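# Shape springy cord along board line, pin with blocks

## Task

Lay the springy cord along the line marked on the board and fix it there with the steel blocks so that, over its entire length, the cord touches the line and rests flat against the board.

## Robot and tools

Robot: two arms, left_arm and right_arm, each ending in a two-finger gripper. Scene frame: origin at table-top height, halfway between the arms' nominal bases; +z is up, +x points out over the table, left_arm sits on the +y side (arm names do not match image sides). Calibrated bases: left_arm (+0.029, +0.475, +0.020) m, right_arm (+0.043, -0.354, +0.020) m, each turned only slightly about z. Gripper axes: fingers point along its +z, open and close along its x. end_effector_position is the point between the pads; fingertips extend 17.5 mm past it. A block of varying shape juts up to 12 cm from the last joint's axis toward the gripper's -y and turns with it, so allow for it.

Motion rows. Every commanded row holds 18 numbers, each in [-1, 1], covering both arms even if one stays still: left dx, dy, dz, rx, ry, rz, left gripper position, force_limit, speed, then those nine for the right arm. The six pose numbers are an offset, not a pose: measured from that arm's Hand target as it stood when the action or move began, along that Hand target's own axes. 1.0 equals 0.6 m or 180 degrees; rx, ry, rz form one rotation vector. Six zeros ask nothing new of an arm. The three gripper numbers are absolute commands, always sent: position +1 = fully open (50 mm), about -0.65 = pads touching, -1 = close until the object stops them (use this to grip). force_limit per pad: -1 about 20 N, 0 about 102 N, +1 about 185 N (actual grip may exceed it by up to 15 N). speed of the gap: -1 20 mm/s, 0 85, +1 150. Both start at +1. A 0 in these slots is a real command, so to leave a gripper unchanged resend its previous three numbers. A new force_limit or speed only applies after position changes by at least 0.01.

execute_actions(actions, cameras): actions is a list of actions; each action is a table of up to 15 rows, one per 1/30 s step; a shorter table repeats its final row to step 15. All rows of one action count from the same start pose, and the next action starts from the new Hand target, so repeating an offset moves further. An empty list returns the state plus all camera images. cameras lists names, ["all"], or []; an unknown name voids the call.

move(target, speed, blend, stop_force, zero, blocking, cameras): drives grippers in straight lines toward target, which is one 18-number row or a list of up to 15 rows, every row offset from the same starting Hand targets (not chained). speed is path top speed in m/s, 0.002 to 1, default 0.25 (turns at twice that in rad/s); one value or one per target. blend in metres rounds corners of a list; 0 stops at each. stop_force in N, 12 to 80, ends an arm's path when push against its motion exceeds it; use it only with slow speeds, small values, unchanging gripper numbers across the list, and no gripper rotation; omit it when backing off a contact. zero (only with stop_force, default true) re-zeros the force estimate first. blocking=false returns after 0.5 s while the move runs (not allowed with stop_force). Paths ignore obstacles and the other arm; moves cap at 10 s. The result adds a move: line: done, off_target, moving, held or fault, plus limits such as paced (pose clipped) or held (steps withheld).

wait(seconds 0 to 3600) lets the scene run; stop brakes a running move; zoom_image(camera, region [x0, y0, x1, y1] in pixels, at most 504x504) enlarges the newest image of that camera; finished_scene(scene) ends the current scene irreversibly, given that scene's number, and should only be called once the cord stays in place untouched.

Cameras: cam_high, cam_low, cam_board, cam_left_wrist, cam_right_wrist, all 672x504.

Results: per arm, end_effector_position (m) and end_effector_quat_wxyz in the scene frame (can be a few cm off), Hand target (last commanded pose after clipping; next offsets start here; the gripper often rests short of it, so send the gap as an offset), Tool commands, Joint velocities (omitted or "within noise" when still), Flange force along the gripper's x y z (noisy, includes held weight, "no reading" near singular poses), and step positions for action calls. object_status: 0 moving, 1 stopped while opening, 2 stopped while closing (a grip), 3 at requested position or pads met. Opening in mm is about (250 - position_measured) x 0.202. Orientation commands are clipped to within 32 degrees of the measured one per step.

Avoid: letting anything fall or be left off the table; dropping or releasing moving parts; fast contacts or targets set past a firm surface (arms are stiff). Contact torque reaching a joint limit (waist, shoulder, elbow 139 N m; forearm roll, wrist pitch, wrist roll 34.8 N m) or 150 N outside force halts that arm for 10 s; after such a fault, release a grip that pins the arm. Keep the arms apart and never close a gripper on the other arm's fingers. Long holds, stretched poses or pushing at unreachable targets heat motors; a MOTOR HOT line warns, and overheating brakes the arm for 30 s or more. Loose objects may occasionally be nudged by outside pushes.

Each tool is called after "Request:" by a JSON object that holds its "fn" and its "kwargs", one argument or row to a line.

## Session

Request:
{"fn": "execute_actions", "kwargs": {
  "actions": []
}}

Scene clock: 0.00 s.
left_arm: end_effector_position=(+0.4146, +0.5098, +0.1413) position_measured=4 object_status=3 end_effector_quat_wxyz=(-0.141, +0.946, +0.235, +0.171) | right_arm: end_effector_position=(+0.5178, -0.4555, +0.1261) position_measured=4 object_status=3 end_effector_quat_wxyz=(-0.186, +0.173, +0.936, -0.243)
Joint positions: left_arm=[0.163 -0.262 -0.57 -0.377 -0.967 -1.07] | right_arm=[0.212 0.524 0.015 0.281 -1.622 0.898]
Joint velocities: within noise
Flange force (N): no reading
Hand target: left_arm +0.4146, +0.5098, +0.1413; -0.141, +0.946, +0.235, +0.171 | right_arm +0.5178, -0.4555, +0.1261; -0.186, +0.173, +0.936, -0.243
Tool commands: left_gripper/position=+0.992157 left_gripper/force_limit=+1.0 left_gripper/speed=+1.0 right_gripper/position=+0.992157 right_gripper/force_limit=+1.0 right_gripper/speed=+1.0

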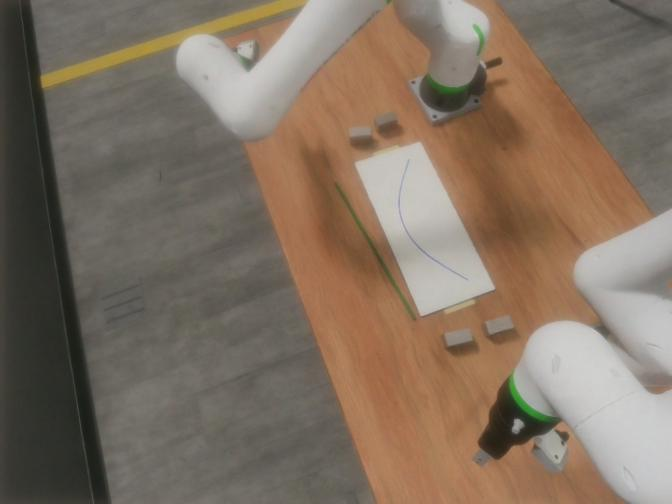

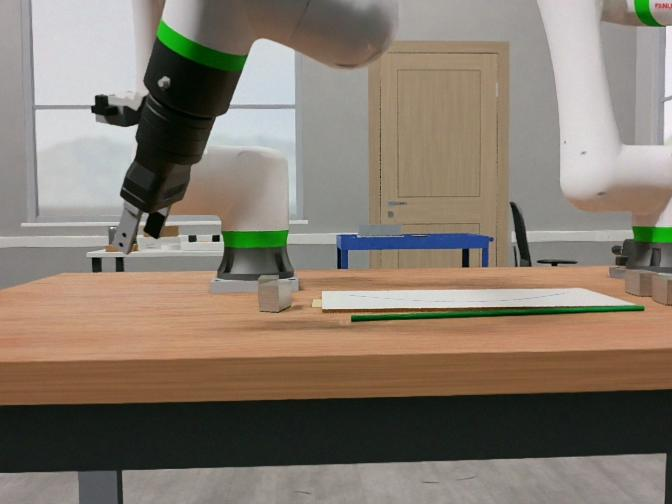

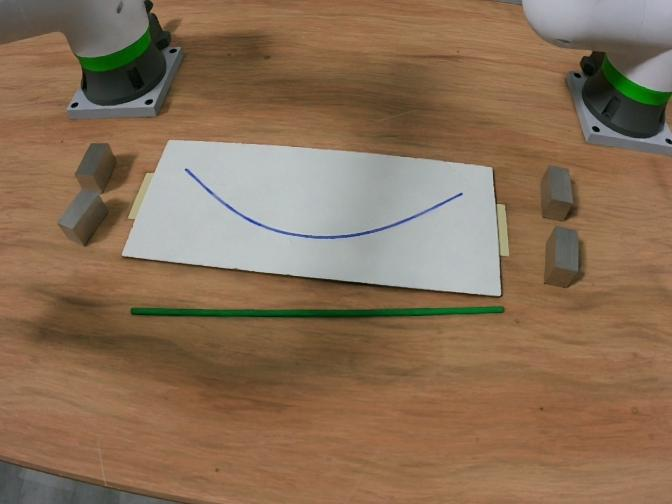

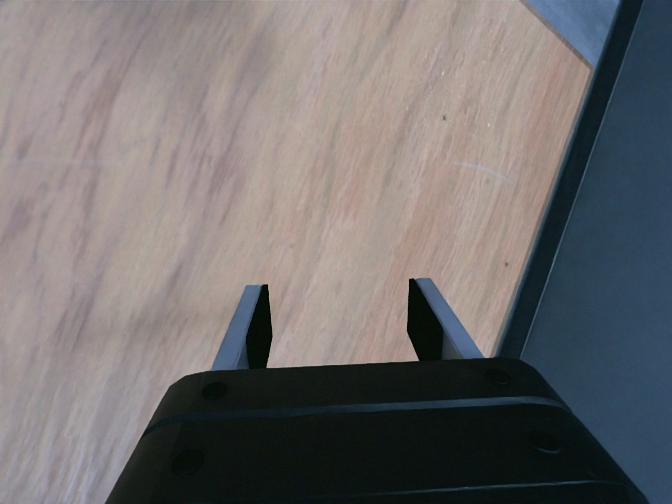

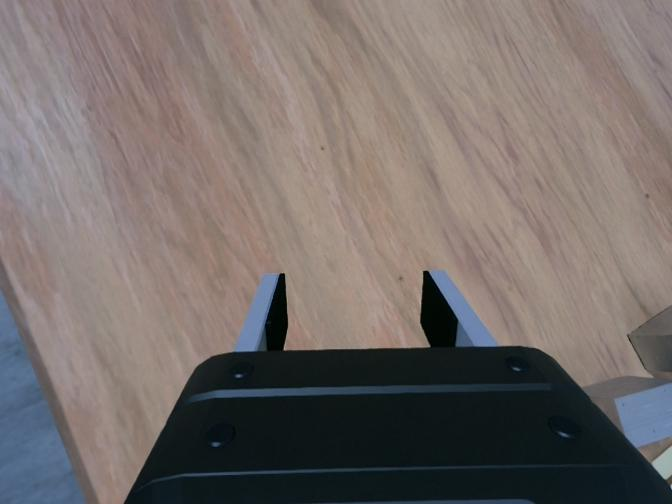

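Request:
{"fn": "move", "kwargs": {
  "target": [-0.0875,0.195,-0.189,-0.0916,-0.1112,0.1527,1,-0.5,0, 0.204,0.054,-0.12,-0.158,-0.121,-0.1125,1,-0.5,0],
  "cameras": ["all"]
}}

Request:
{"fn": "zoom_image", "kwargs": {
  "camera": "cam_board",
  "region": [110, 130, 350, 330]
}}

Request:
{"fn": "zoom_image", "kwargs": {
  "camera": "cam_board",
  "region": [350, 130, 590, 330]
}}

Scene clock: 24.53 s.
left_arm: end_effector_position=(+0.3994, +0.3502, +0.2013) position_measured=3 object_status=3 end_effector_quat_wxyz=(+0.000, +1.000, -0.001, +0.000) | right_arm: end_effector_position=(+0.4498, -0.3501, +0.2001) position_measured=3 object_status=3 end_effector_quat_wxyz=(+0.000, +0.000, +1.000, +0.000)
Joint positions: left_arm=[0.022 -0.124 -0.349 0.001 -1.346 -1.586] | right_arm=[0.307 -0.08 -0.313 0.001 -1.338 1.236]
Flange force (N): left_arm=[-6.4 -2.0 2.1] | right_arm=[6.2 1.2 1.6]
Hand target: left_arm +0.3994, +0.3502, +0.2013; +0.000, +1.000, -0.001, +0.000 | right_arm +0.4498, -0.3501, +0.2001; +0.000, +0.000, +1.000, +0.000
Off the commanded pose: left_arm 0.000 m, 0 deg | right_arm 0.000 m, 0 deg.
move: done

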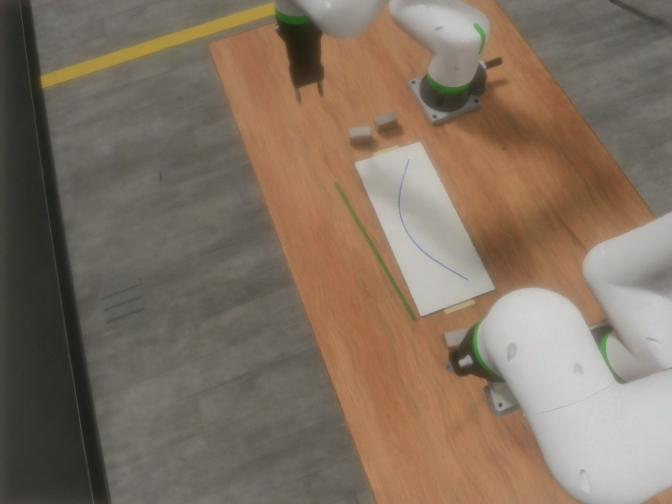

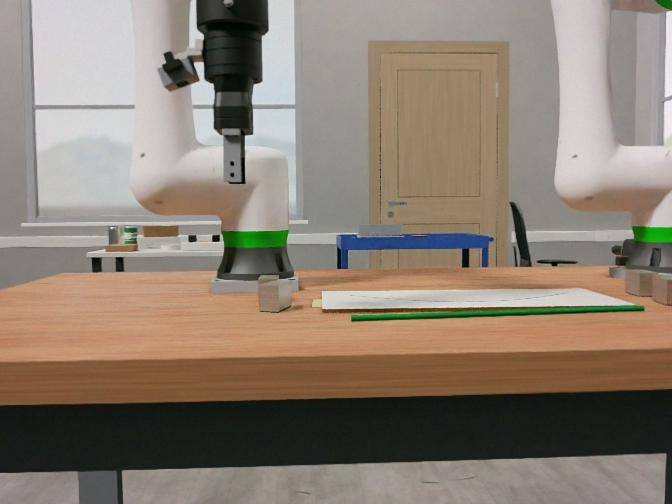

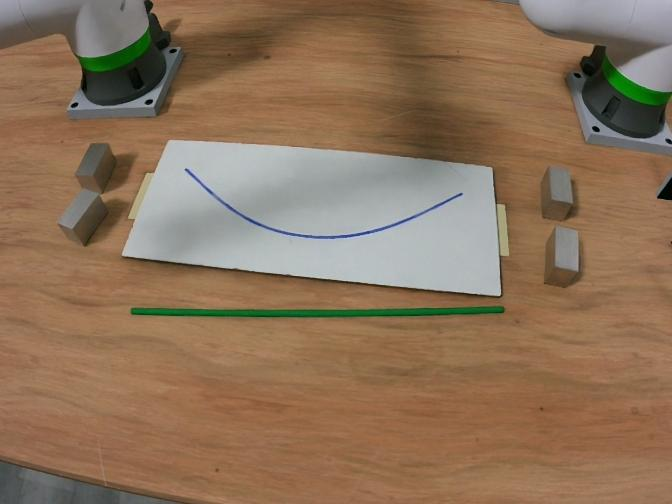

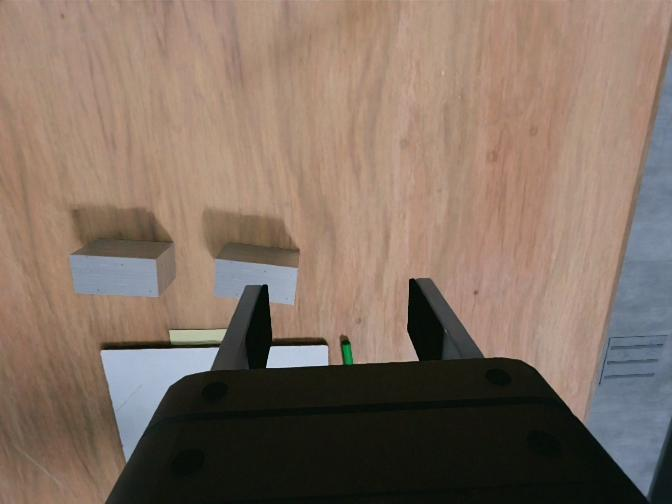

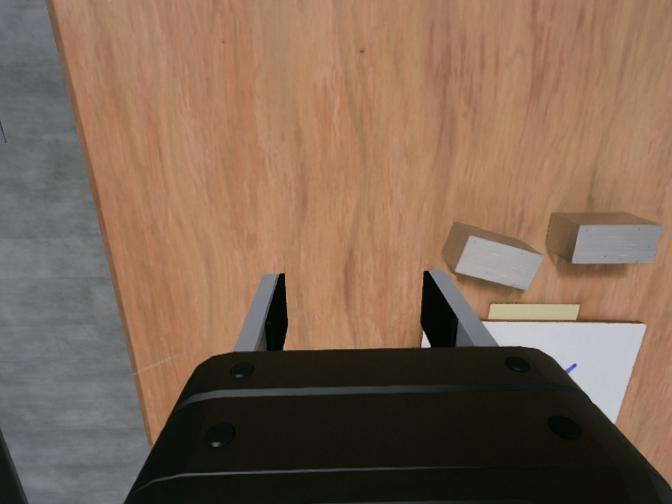

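Scaled by 2.100.

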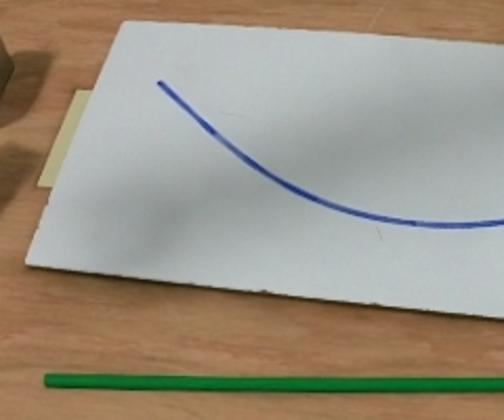

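Scaled by 2.100.

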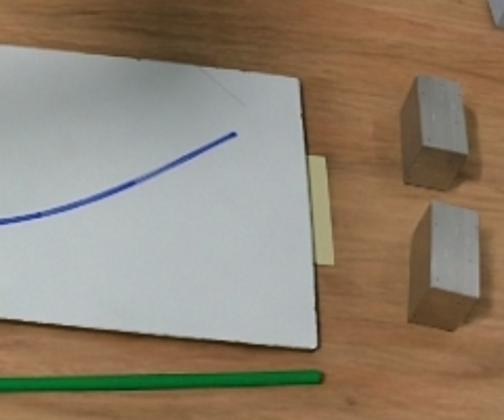

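Request:
{"fn": "move", "kwargs": {
  "target": [
    [-0.166,0.417,0.08,0,0,-0.5,-0.65,-0.9,0, 0.25,0.417,0.08,0,0,0.5,-0.65,-0.9,0],
    [-0.166,0.417,0.234,0,0,-0.5,-0.65,-0.9,0, 0.25,0.417,0.234,0,0,0.5,-0.65,-0.9,0]
  ],
  "cameras": ["cam_board","cam_low","cam_left_wrist","cam_right_wrist"]
}}

Scene clock: 56.90 s.
left_arm: end_effector_position=(+0.2993, +0.1000, +0.0612) position_measured=249 object_status=3 end_effector_quat_wxyz=(+0.000, +0.708, +0.707, +0.000) | right_arm: end_effector_position=(+0.2996, -0.1001, +0.0596) position_measured=249 object_status=3 end_effector_quat_wxyz=(+0.000, +0.707, +0.707, +0.000)
Joint positions: left_arm=[-0.653 0.199 -0.369 0.001 -1.003 0.659] | right_arm=[1.12 -0.047 -0.641 0 -0.978 -1.148]
Flange force (N): left_arm=[0.6 -0.4 0.3] | right_arm=[-4.7 -6.2 -0.9]
Hand target: left_arm +0.2993, +0.1000, +0.0611; +0.000, +0.708, +0.707, +0.000 | right_arm +0.2997, -0.1000, +0.0596; +0.000, +0.707, +0.707, +0.000
Off the commanded pose: left_arm 0.000 m, 0 deg | right_arm 0.000 m, 0 deg.
move: done
Images, in order (width x height): cam_low 672x504, cam_board 672x504, cam_left_wrist 672x504, cam_right_wrist 672x504.

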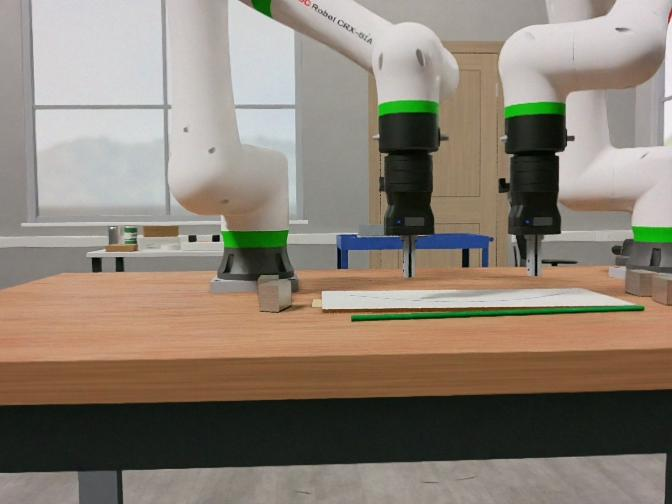

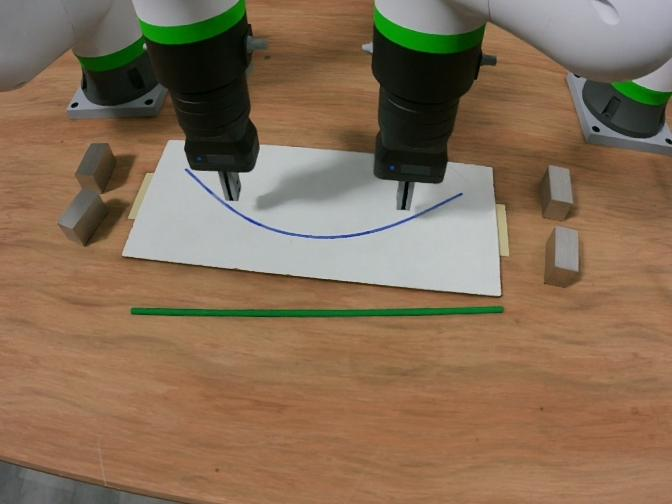

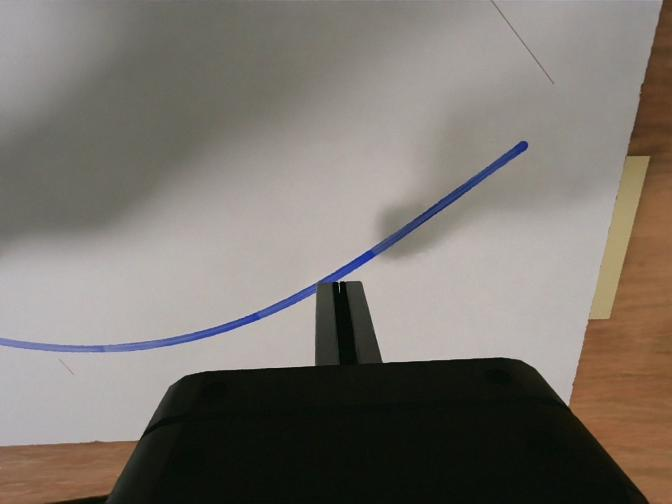

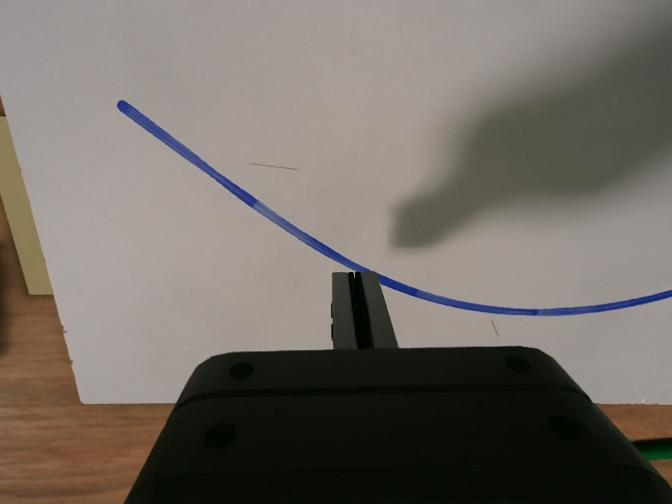

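Request:
{"fn": "move", "kwargs": {
  "target": [0,0,0.08,0,0,0,-0.65,-0.9,0, 0,0,0.08,0,0,0,-0.65,-0.9,0],
  "stop_force": 12,
  "speed": 0.012,
  "cameras": ["cam_board","cam_left_wrist","cam_right_wrist"]
}}

Request:
{"fn": "move", "kwargs": {
  "target": [0,0,-0.015,0,0,0,-0.65,-0.9,0, 0,0,-0.015,0,0,0,-0.65,-0.9,0],
  "speed": 0.05
}}

Request:
{"fn": "move", "kwargs": {
  "target": [0.083,0.167,0,0,0,0,-0.65,-0.9,0, -0.083,0.167,0,0,0,0,-0.65,-0.9,0],
  "cameras": ["cam_board","cam_left_wrist","cam_right_wrist"]
}}

Request:
{"fn": "move", "kwargs": {
  "target": [-0.133,0,0,0,0,0,-0.65,-0.9,0, 0.133,0,0,0,0,0,-0.65,-0.9,0],
  "cameras": ["cam_board","cam_left_wrist","cam_right_wrist"]
}}

Scene clock: 68.83 s.
left_arm: end_effector_position=(+0.2993, +0.0999, +0.0255) position_measured=249 object_status=3 end_effector_quat_wxyz=(+0.000, +0.708, +0.707, +0.000) | right_arm: end_effector_position=(+0.2997, -0.1000, +0.0227) position_measured=249 object_status=3 end_effector_quat_wxyz=(+0.000, +0.707, +0.707, +0.000)
Joint positions: left_arm=[-0.653 0.253 -0.402 0.001 -0.915 0.659] | right_arm=[1.119 0.022 -0.681 0 -0.869 -1.148]
Flange force (N): left_arm=[9.8 -3.0 -34.4] | right_arm=[-12.1 -19.6 -59.1]
Hand target: left_arm +0.2993, +0.0999, +0.0255; +0.000, +0.708, +0.707, +0.000 (not the last commanded pose) | right_arm +0.2997, -0.1000, +0.0227; +0.000, +0.707, +0.707, +0.000 (not the last commanded pose)
Off the commanded pose: left_arm 0.012 m, 0 deg | right_arm 0.011 m, 0 deg.
move: contact (left_arm, right_arm)

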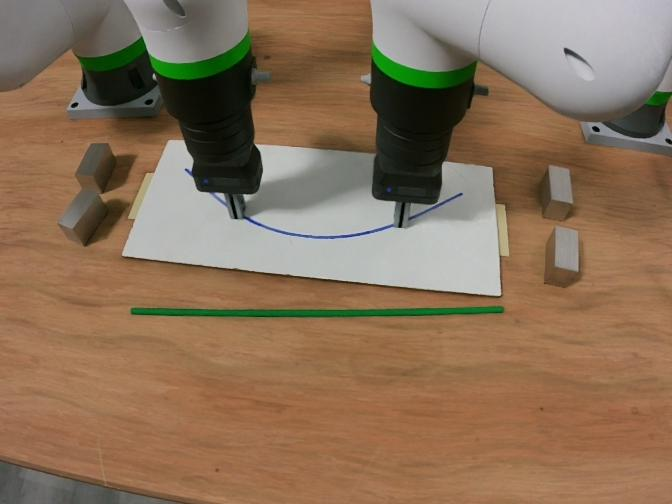

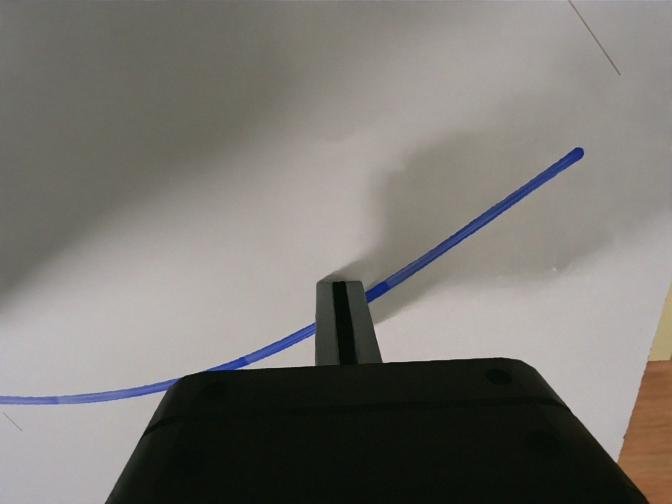

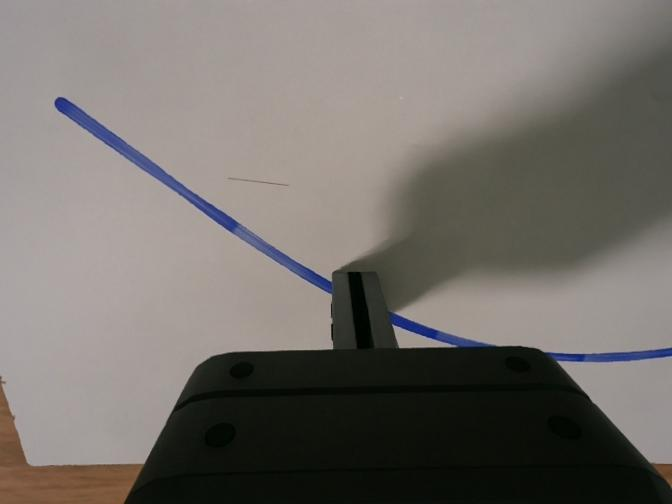

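Scene clock: 69.40 s.
left_arm: end_effector_position=(+0.2993, +0.0999, +0.0345) position_measured=249 object_status=3 end_effector_quat_wxyz=(+0.000, +0.708, +0.707, +0.000) | right_arm: end_effector_position=(+0.2997, -0.1000, +0.0316) position_measured=249 object_status=3 end_effector_quat_wxyz=(+0.000, +0.707, +0.707, +0.000)
Joint positions: left_arm=[-0.653 0.239 -0.395 0.001 -0.937 0.659] | right_arm=[1.119 0.004 -0.672 0 -0.896 -1.148]
Flange force (N): left_arm=[0.7 -0.4 -1.3] | right_arm=[-5.1 -7.0 -3.3]
Hand target: left_arm +0.2993, +0.0999, +0.0345; +0.000, +0.708, +0.707, +0.000 | right_arm +0.2997, -0.1000, +0.0317; +0.000, +0.707, +0.707, +0.000
Off the commanded pose: left_arm 0.000 m, 0 deg | right_arm 0.000 m, 0 deg.
move: done

Scene clock: 70.57 s.
left_arm: end_effector_position=(+0.3996, +0.1496, +0.0345) position_measured=249 object_status=3 end_effector_quat_wxyz=(+0.000, +0.708, +0.707, +0.000) | right_arm: end_effector_position=(+0.3999, -0.1498, +0.0317) position_measured=249 object_status=3 end_effector_quat_wxyz=(+0.000, +0.707, +0.707, +0.000)
Joint positions: left_arm=[-0.446 0.307 -0.306 0.001 -0.959 0.452] | right_arm=[0.813 0.127 -0.538 0 -0.906 -0.842]
Flange force (N): left_arm=[-0.1 0.7 0.0] | right_arm=[-3.1 -6.5 -1.8]
Hand target: left_arm +0.3996, +0.1496, +0.0344; +0.000, +0.708, +0.707, +0.000 | right_arm +0.3999, -0.1498, +0.0317; +0.000, +0.707, +0.707, +0.000
Off the commanded pose: left_arm 0.000 m, 0 deg | right_arm 0.000 m, 0 deg.
move: done

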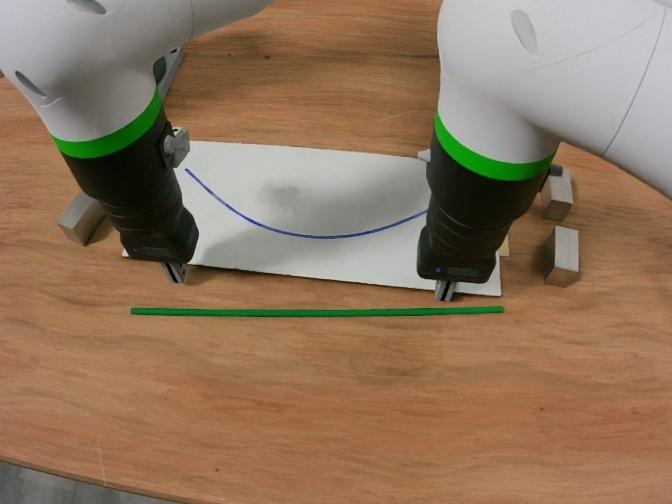

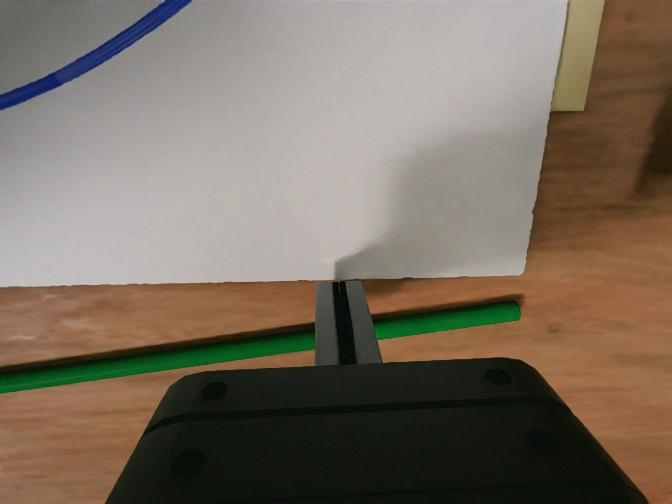

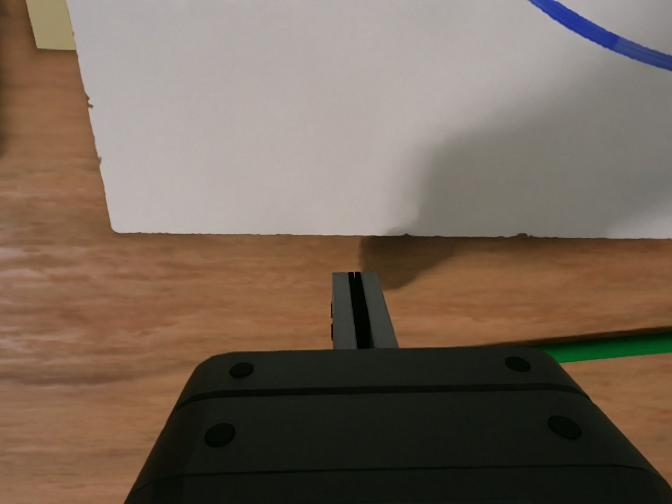

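Scene clock: 71.50 s.
left_arm: end_effector_position=(+0.3995, +0.0698, +0.0345) position_measured=249 object_status=3 end_effector_quat_wxyz=(+0.000, +0.708, +0.707, +0.000) | right_arm: end_effector_position=(+0.3998, -0.0700, +0.0317) position_measured=249 object_status=3 end_effector_quat_wxyz=(+0.000, +0.707, +0.707, +0.000)
Joint positions: left_arm=[-0.583 0.426 -0.136 0.001 -1.008 0.589] | right_arm=[0.932 0.23 -0.414 0 -0.927 -0.961]
Flange force (N): left_arm=[-3.7 2.5 -2.1] | right_arm=[-3.3 -6.5 -1.9]
Hand target: left_arm +0.3995, +0.0698, +0.0345; +0.000, +0.708, +0.707, +0.000 | right_arm +0.3999, -0.0700, +0.0317; +0.000, +0.707, +0.707, +0.000
Off the commanded pose: left_arm 0.000 m, 0 deg | right_arm 0.000 m, 0 deg.
move: done

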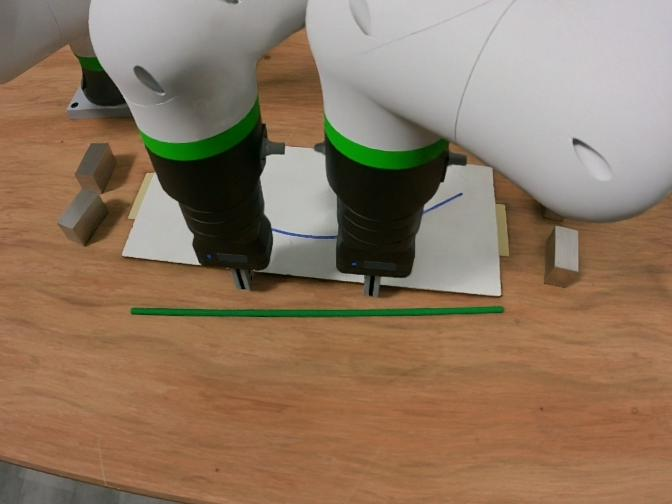

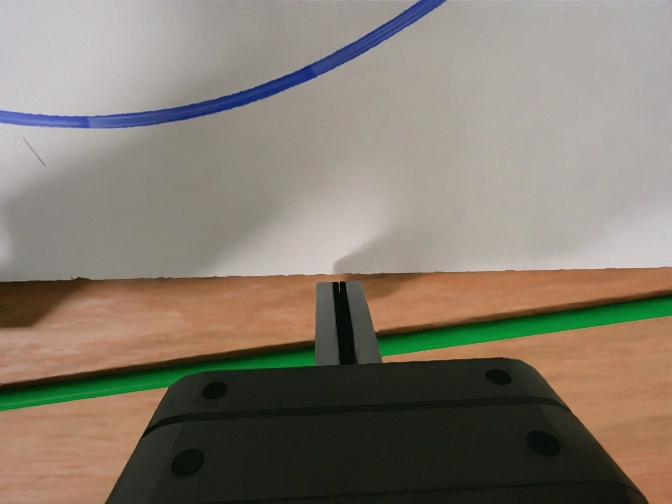

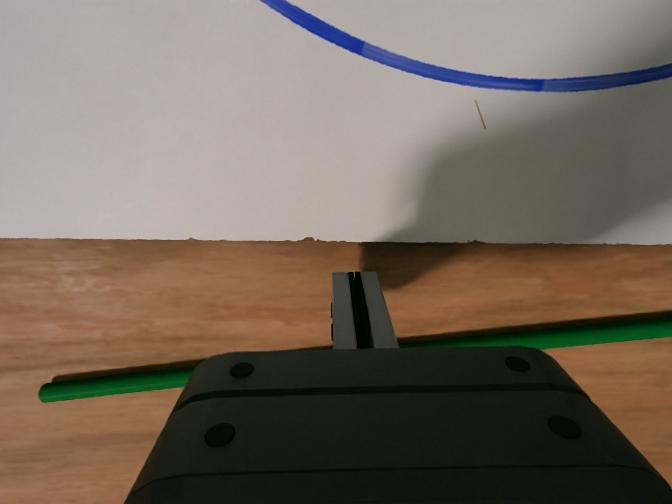

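Request:
{"fn": "move", "kwargs": {
  "target": [
    [0,0,-0.1,0,0,0,1,-0.9,0, 0,0,-0.1,0,0,0,1,-0.9,0],
    [0.37,-0.099,-0.226,0,0,0,1,-0.9,0, -0.34,-0.129,-0.231,0,0,0,1,-0.9,0]
  ],
  "cameras": ["all"]
}}

Request:
{"fn": "zoom_image", "kwargs": {
  "camera": "cam_board",
  "region": [50, 120, 190, 260]
}}

Scene clock: 102.83 s.
left_arm: end_effector_position=(+0.3405, +0.2920, +0.1699) position_measured=3 object_status=3 end_effector_quat_wxyz=(+0.000, +0.708, +0.707, +0.000) | right_arm: end_effector_position=(+0.3226, -0.2739, +0.1703) position_measured=3 object_status=3 end_effector_quat_wxyz=(+0.000, +0.707, +0.707, +0.000)
Joint positions: left_arm=[-0.155 -0.183 -0.475 0.001 -1.279 0.162] | right_arm=[0.714 -0.396 -0.627 0 -1.34 -0.742]
Flange force (N): left_arm=[1.2 0.5 -0.7] | right_arm=[-0.6 -7.0 1.3]
Hand target: left_arm +0.3405, +0.2920, +0.1699; +0.000, +0.708, +0.707, +0.000 | right_arm +0.3226, -0.2740, +0.1704; +0.000, +0.707, +0.707, +0.000
Off the commanded pose: left_arm 0.000 m, 0 deg | right_arm 0.000 m, 0 deg.
move: done

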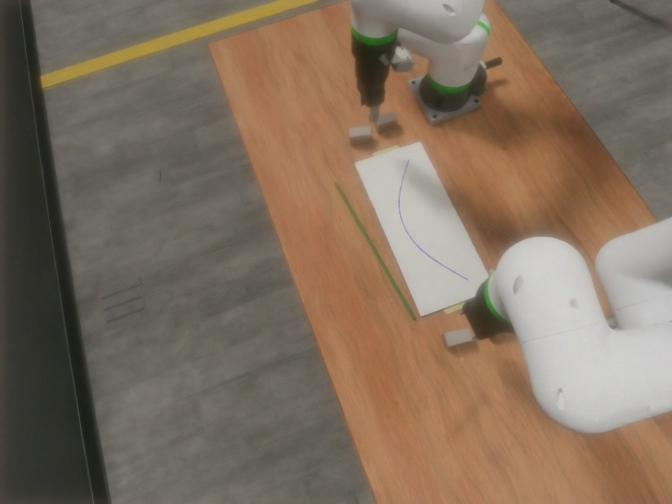

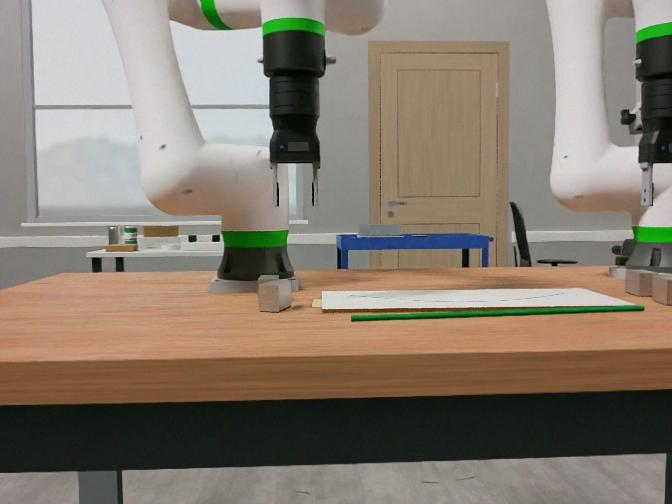

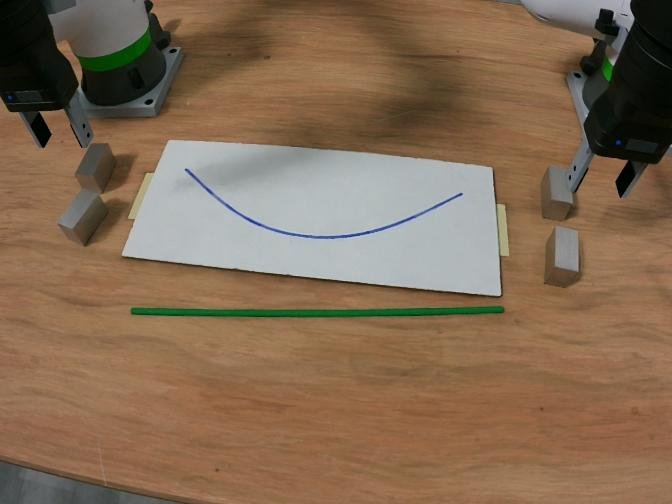

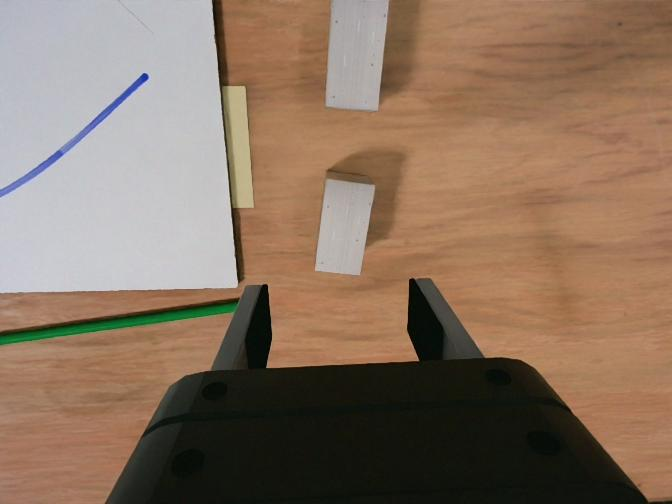

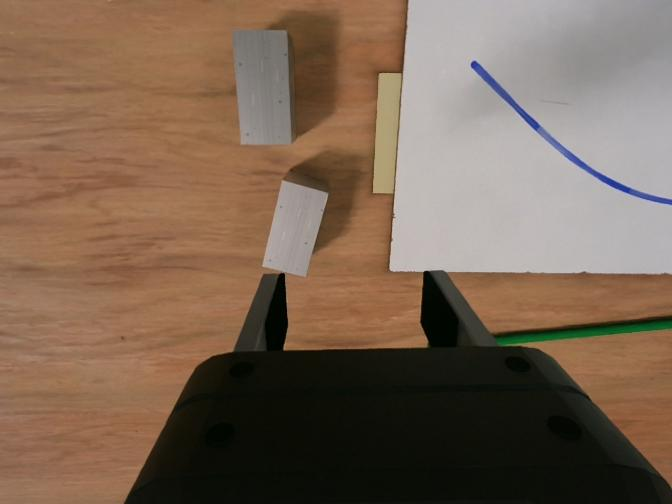

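Scaled by 3.600.

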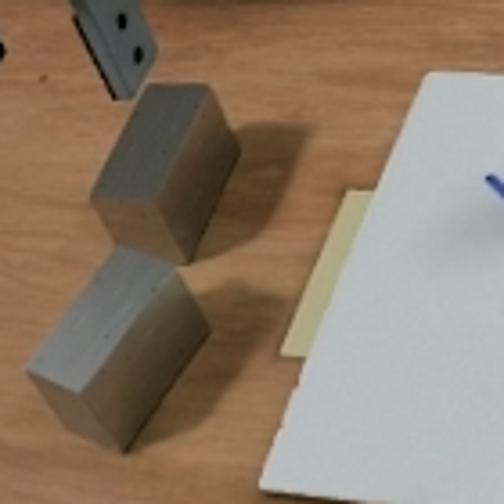

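Request:
{"fn": "move", "kwargs": {
  "target": [0.006,0,0.14,0,0,0.028,1,-0.9,0, -0.035,0,0.14,0,0,0.09,1,-0.9,0],
  "cameras": ["cam_low","cam_board","cam_left_wrist","cam_right_wrist"]
}}

Scene clock: 121.63 s.
left_arm: end_effector_position=(+0.3404, +0.2955, +0.0860) position_measured=3 object_status=3 end_effector_quat_wxyz=(+0.000, +0.738, +0.675, +0.000) | right_arm: end_effector_position=(+0.3226, -0.2950, +0.0864) position_measured=3 object_status=3 end_effector_quat_wxyz=(+0.000, +0.800, +0.601, +0.000)
Joint positions: left_arm=[-0.145 -0.094 -0.612 0.001 -1.053 0.063] | right_arm=[0.652 -0.322 -0.787 0 -1.105 -0.963]
Flange force (N): left_arm=[1.1 -1.1 -0.2] | right_arm=[-2.2 -7.9 0.3]
Hand target: left_arm +0.3404, +0.2955, +0.0859; +0.000, +0.738, +0.675, +0.000 | right_arm +0.3226, -0.2950, +0.0864; +0.000, +0.800, +0.601, +0.000
Off the commanded pose: left_arm 0.000 m, 0 deg | right_arm 0.000 m, 0 deg.
move: done

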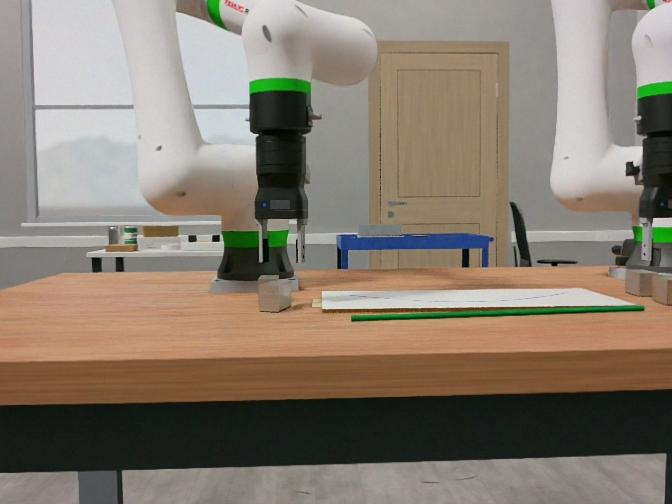

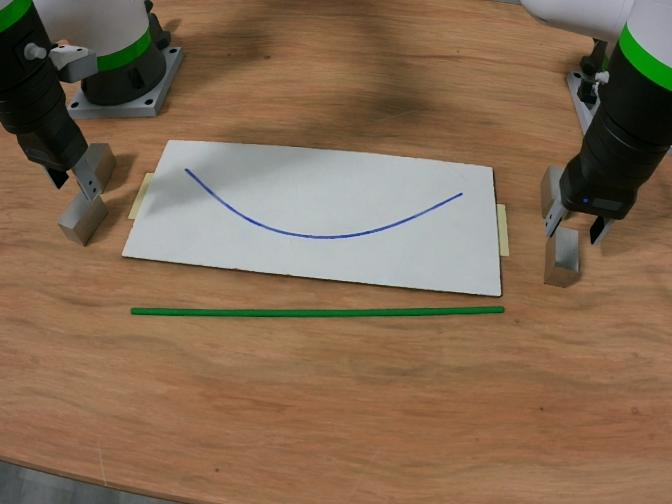

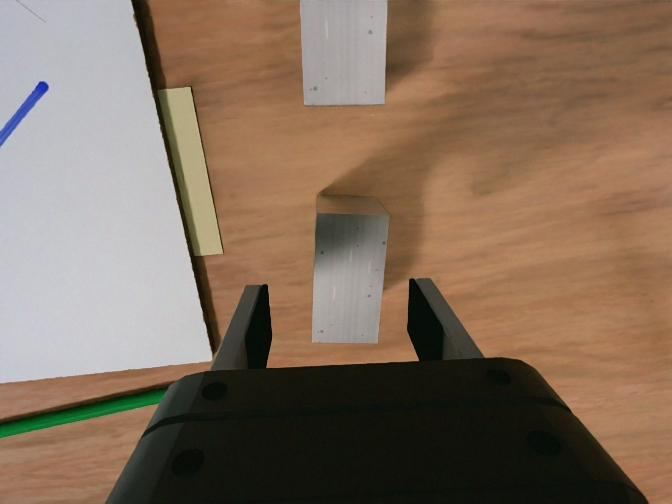

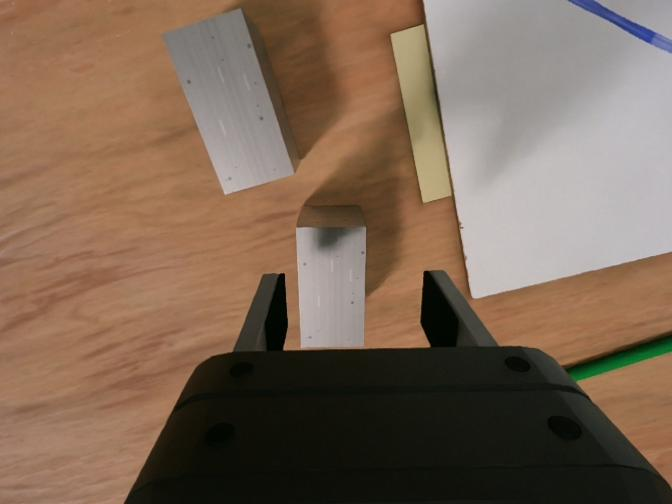

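Request:
{"fn": "move", "kwargs": {
  "target": [0.0067,0,0.09,0,0,0,1,-0.9,-0.8, -0.015,0,0.094,0,0,0,1,-0.9,-0.8],
  "speed": 0.12,
  "cameras": ["cam_left_wrist","cam_right_wrist"]
}}

Request:
{"fn": "move", "kwargs": {
  "target": [0,0,0,0,0,0,-1,-0.9,-0.8, 0,0,0,0,0,0,-1,-0.9,-0.8],
  "cameras": ["cam_board","cam_left_wrist","cam_right_wrist"]
}}

Scene clock: 127.90 s.
left_arm: end_effector_position=(+0.3408, +0.2995, +0.0320) position_measured=3 object_status=3 end_effector_quat_wxyz=(+0.000, +0.738, +0.675, +0.000) | right_arm: end_effector_position=(+0.3201, -0.3037, +0.0300) position_measured=3 object_status=3 end_effector_quat_wxyz=(+0.000, +0.800, +0.601, +0.000)
Joint positions: left_arm=[-0.133 -0.006 -0.681 0.001 -0.896 0.051] | right_arm=[0.631 -0.228 -0.877 0 -0.922 -0.943]
Flange force (N): left_arm=[0.4 -1.3 -0.8] | right_arm=[-2.3 -9.4 -2.3]
Hand target: left_arm +0.3408, +0.2995, +0.0319; +0.000, +0.738, +0.675, +0.000 | right_arm +0.3201, -0.3037, +0.0300; +0.000, +0.800, +0.601, +0.000
Off the commanded pose: left_arm 0.000 m, 0 deg | right_arm 0.000 m, 0 deg.
move: done

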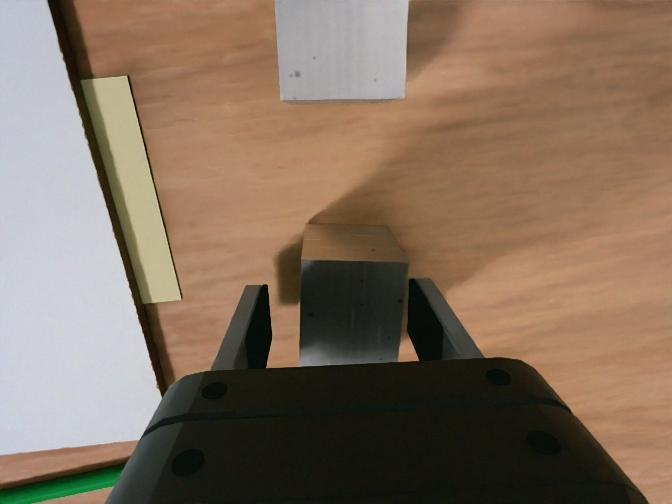

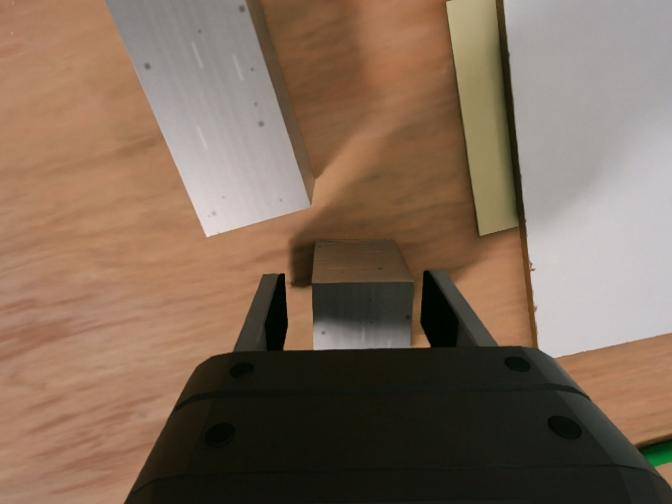

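Scene clock: 128.77 s.
left_arm: end_effector_position=(+0.3408, +0.2995, +0.0319) position_measured=104 object_status=2 end_effector_quat_wxyz=(+0.000, +0.738, +0.675, +0.000) | right_arm: end_effector_position=(+0.3201, -0.3037, +0.0300) position_measured=103 object_status=2 end_effector_quat_wxyz=(+0.000, +0.800, +0.601, +0.000)
Joint positions: left_arm=[-0.133 -0.006 -0.681 0.001 -0.896 0.051] | right_arm=[0.631 -0.228 -0.877 0 -0.922 -0.943]
Flange force (N): left_arm=[1.3 -1.7 -1.6] | right_arm=[-1.5 -7.8 -1.2]
Hand target: left_arm +0.3408, +0.2995, +0.0319; +0.000, +0.738, +0.675, +0.000 | right_arm +0.3201, -0.3037, +0.0300; +0.000, +0.800, +0.601, +0.000
Off the commanded pose: left_arm 0.000 m, 0 deg | right_arm 0.000 m, 0 deg.
move: done

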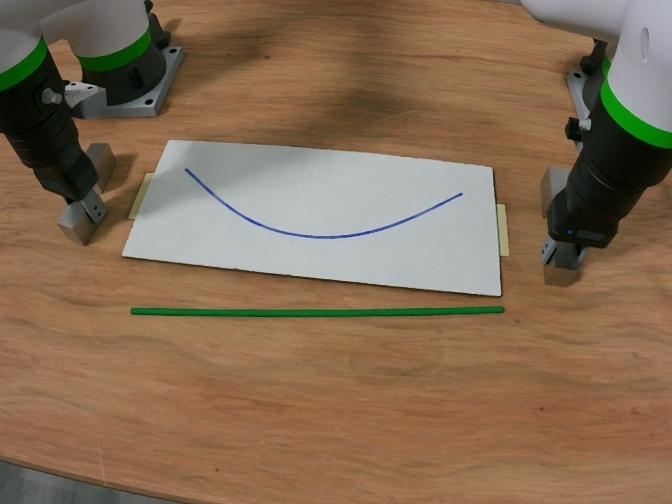

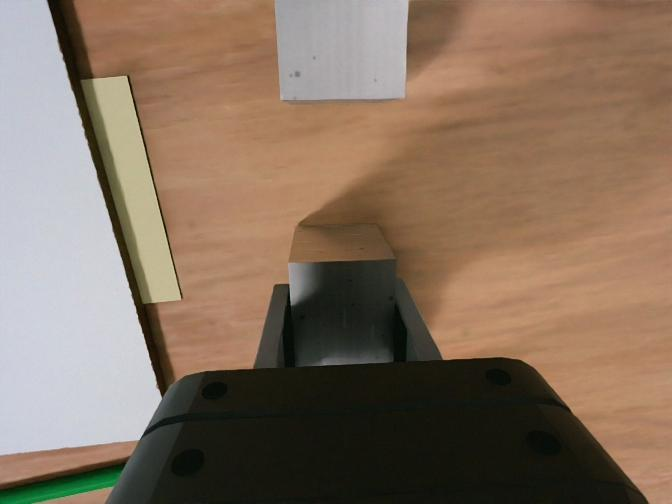

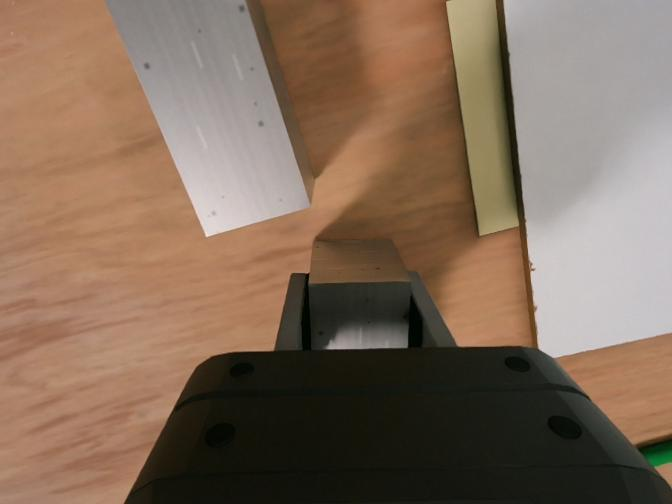

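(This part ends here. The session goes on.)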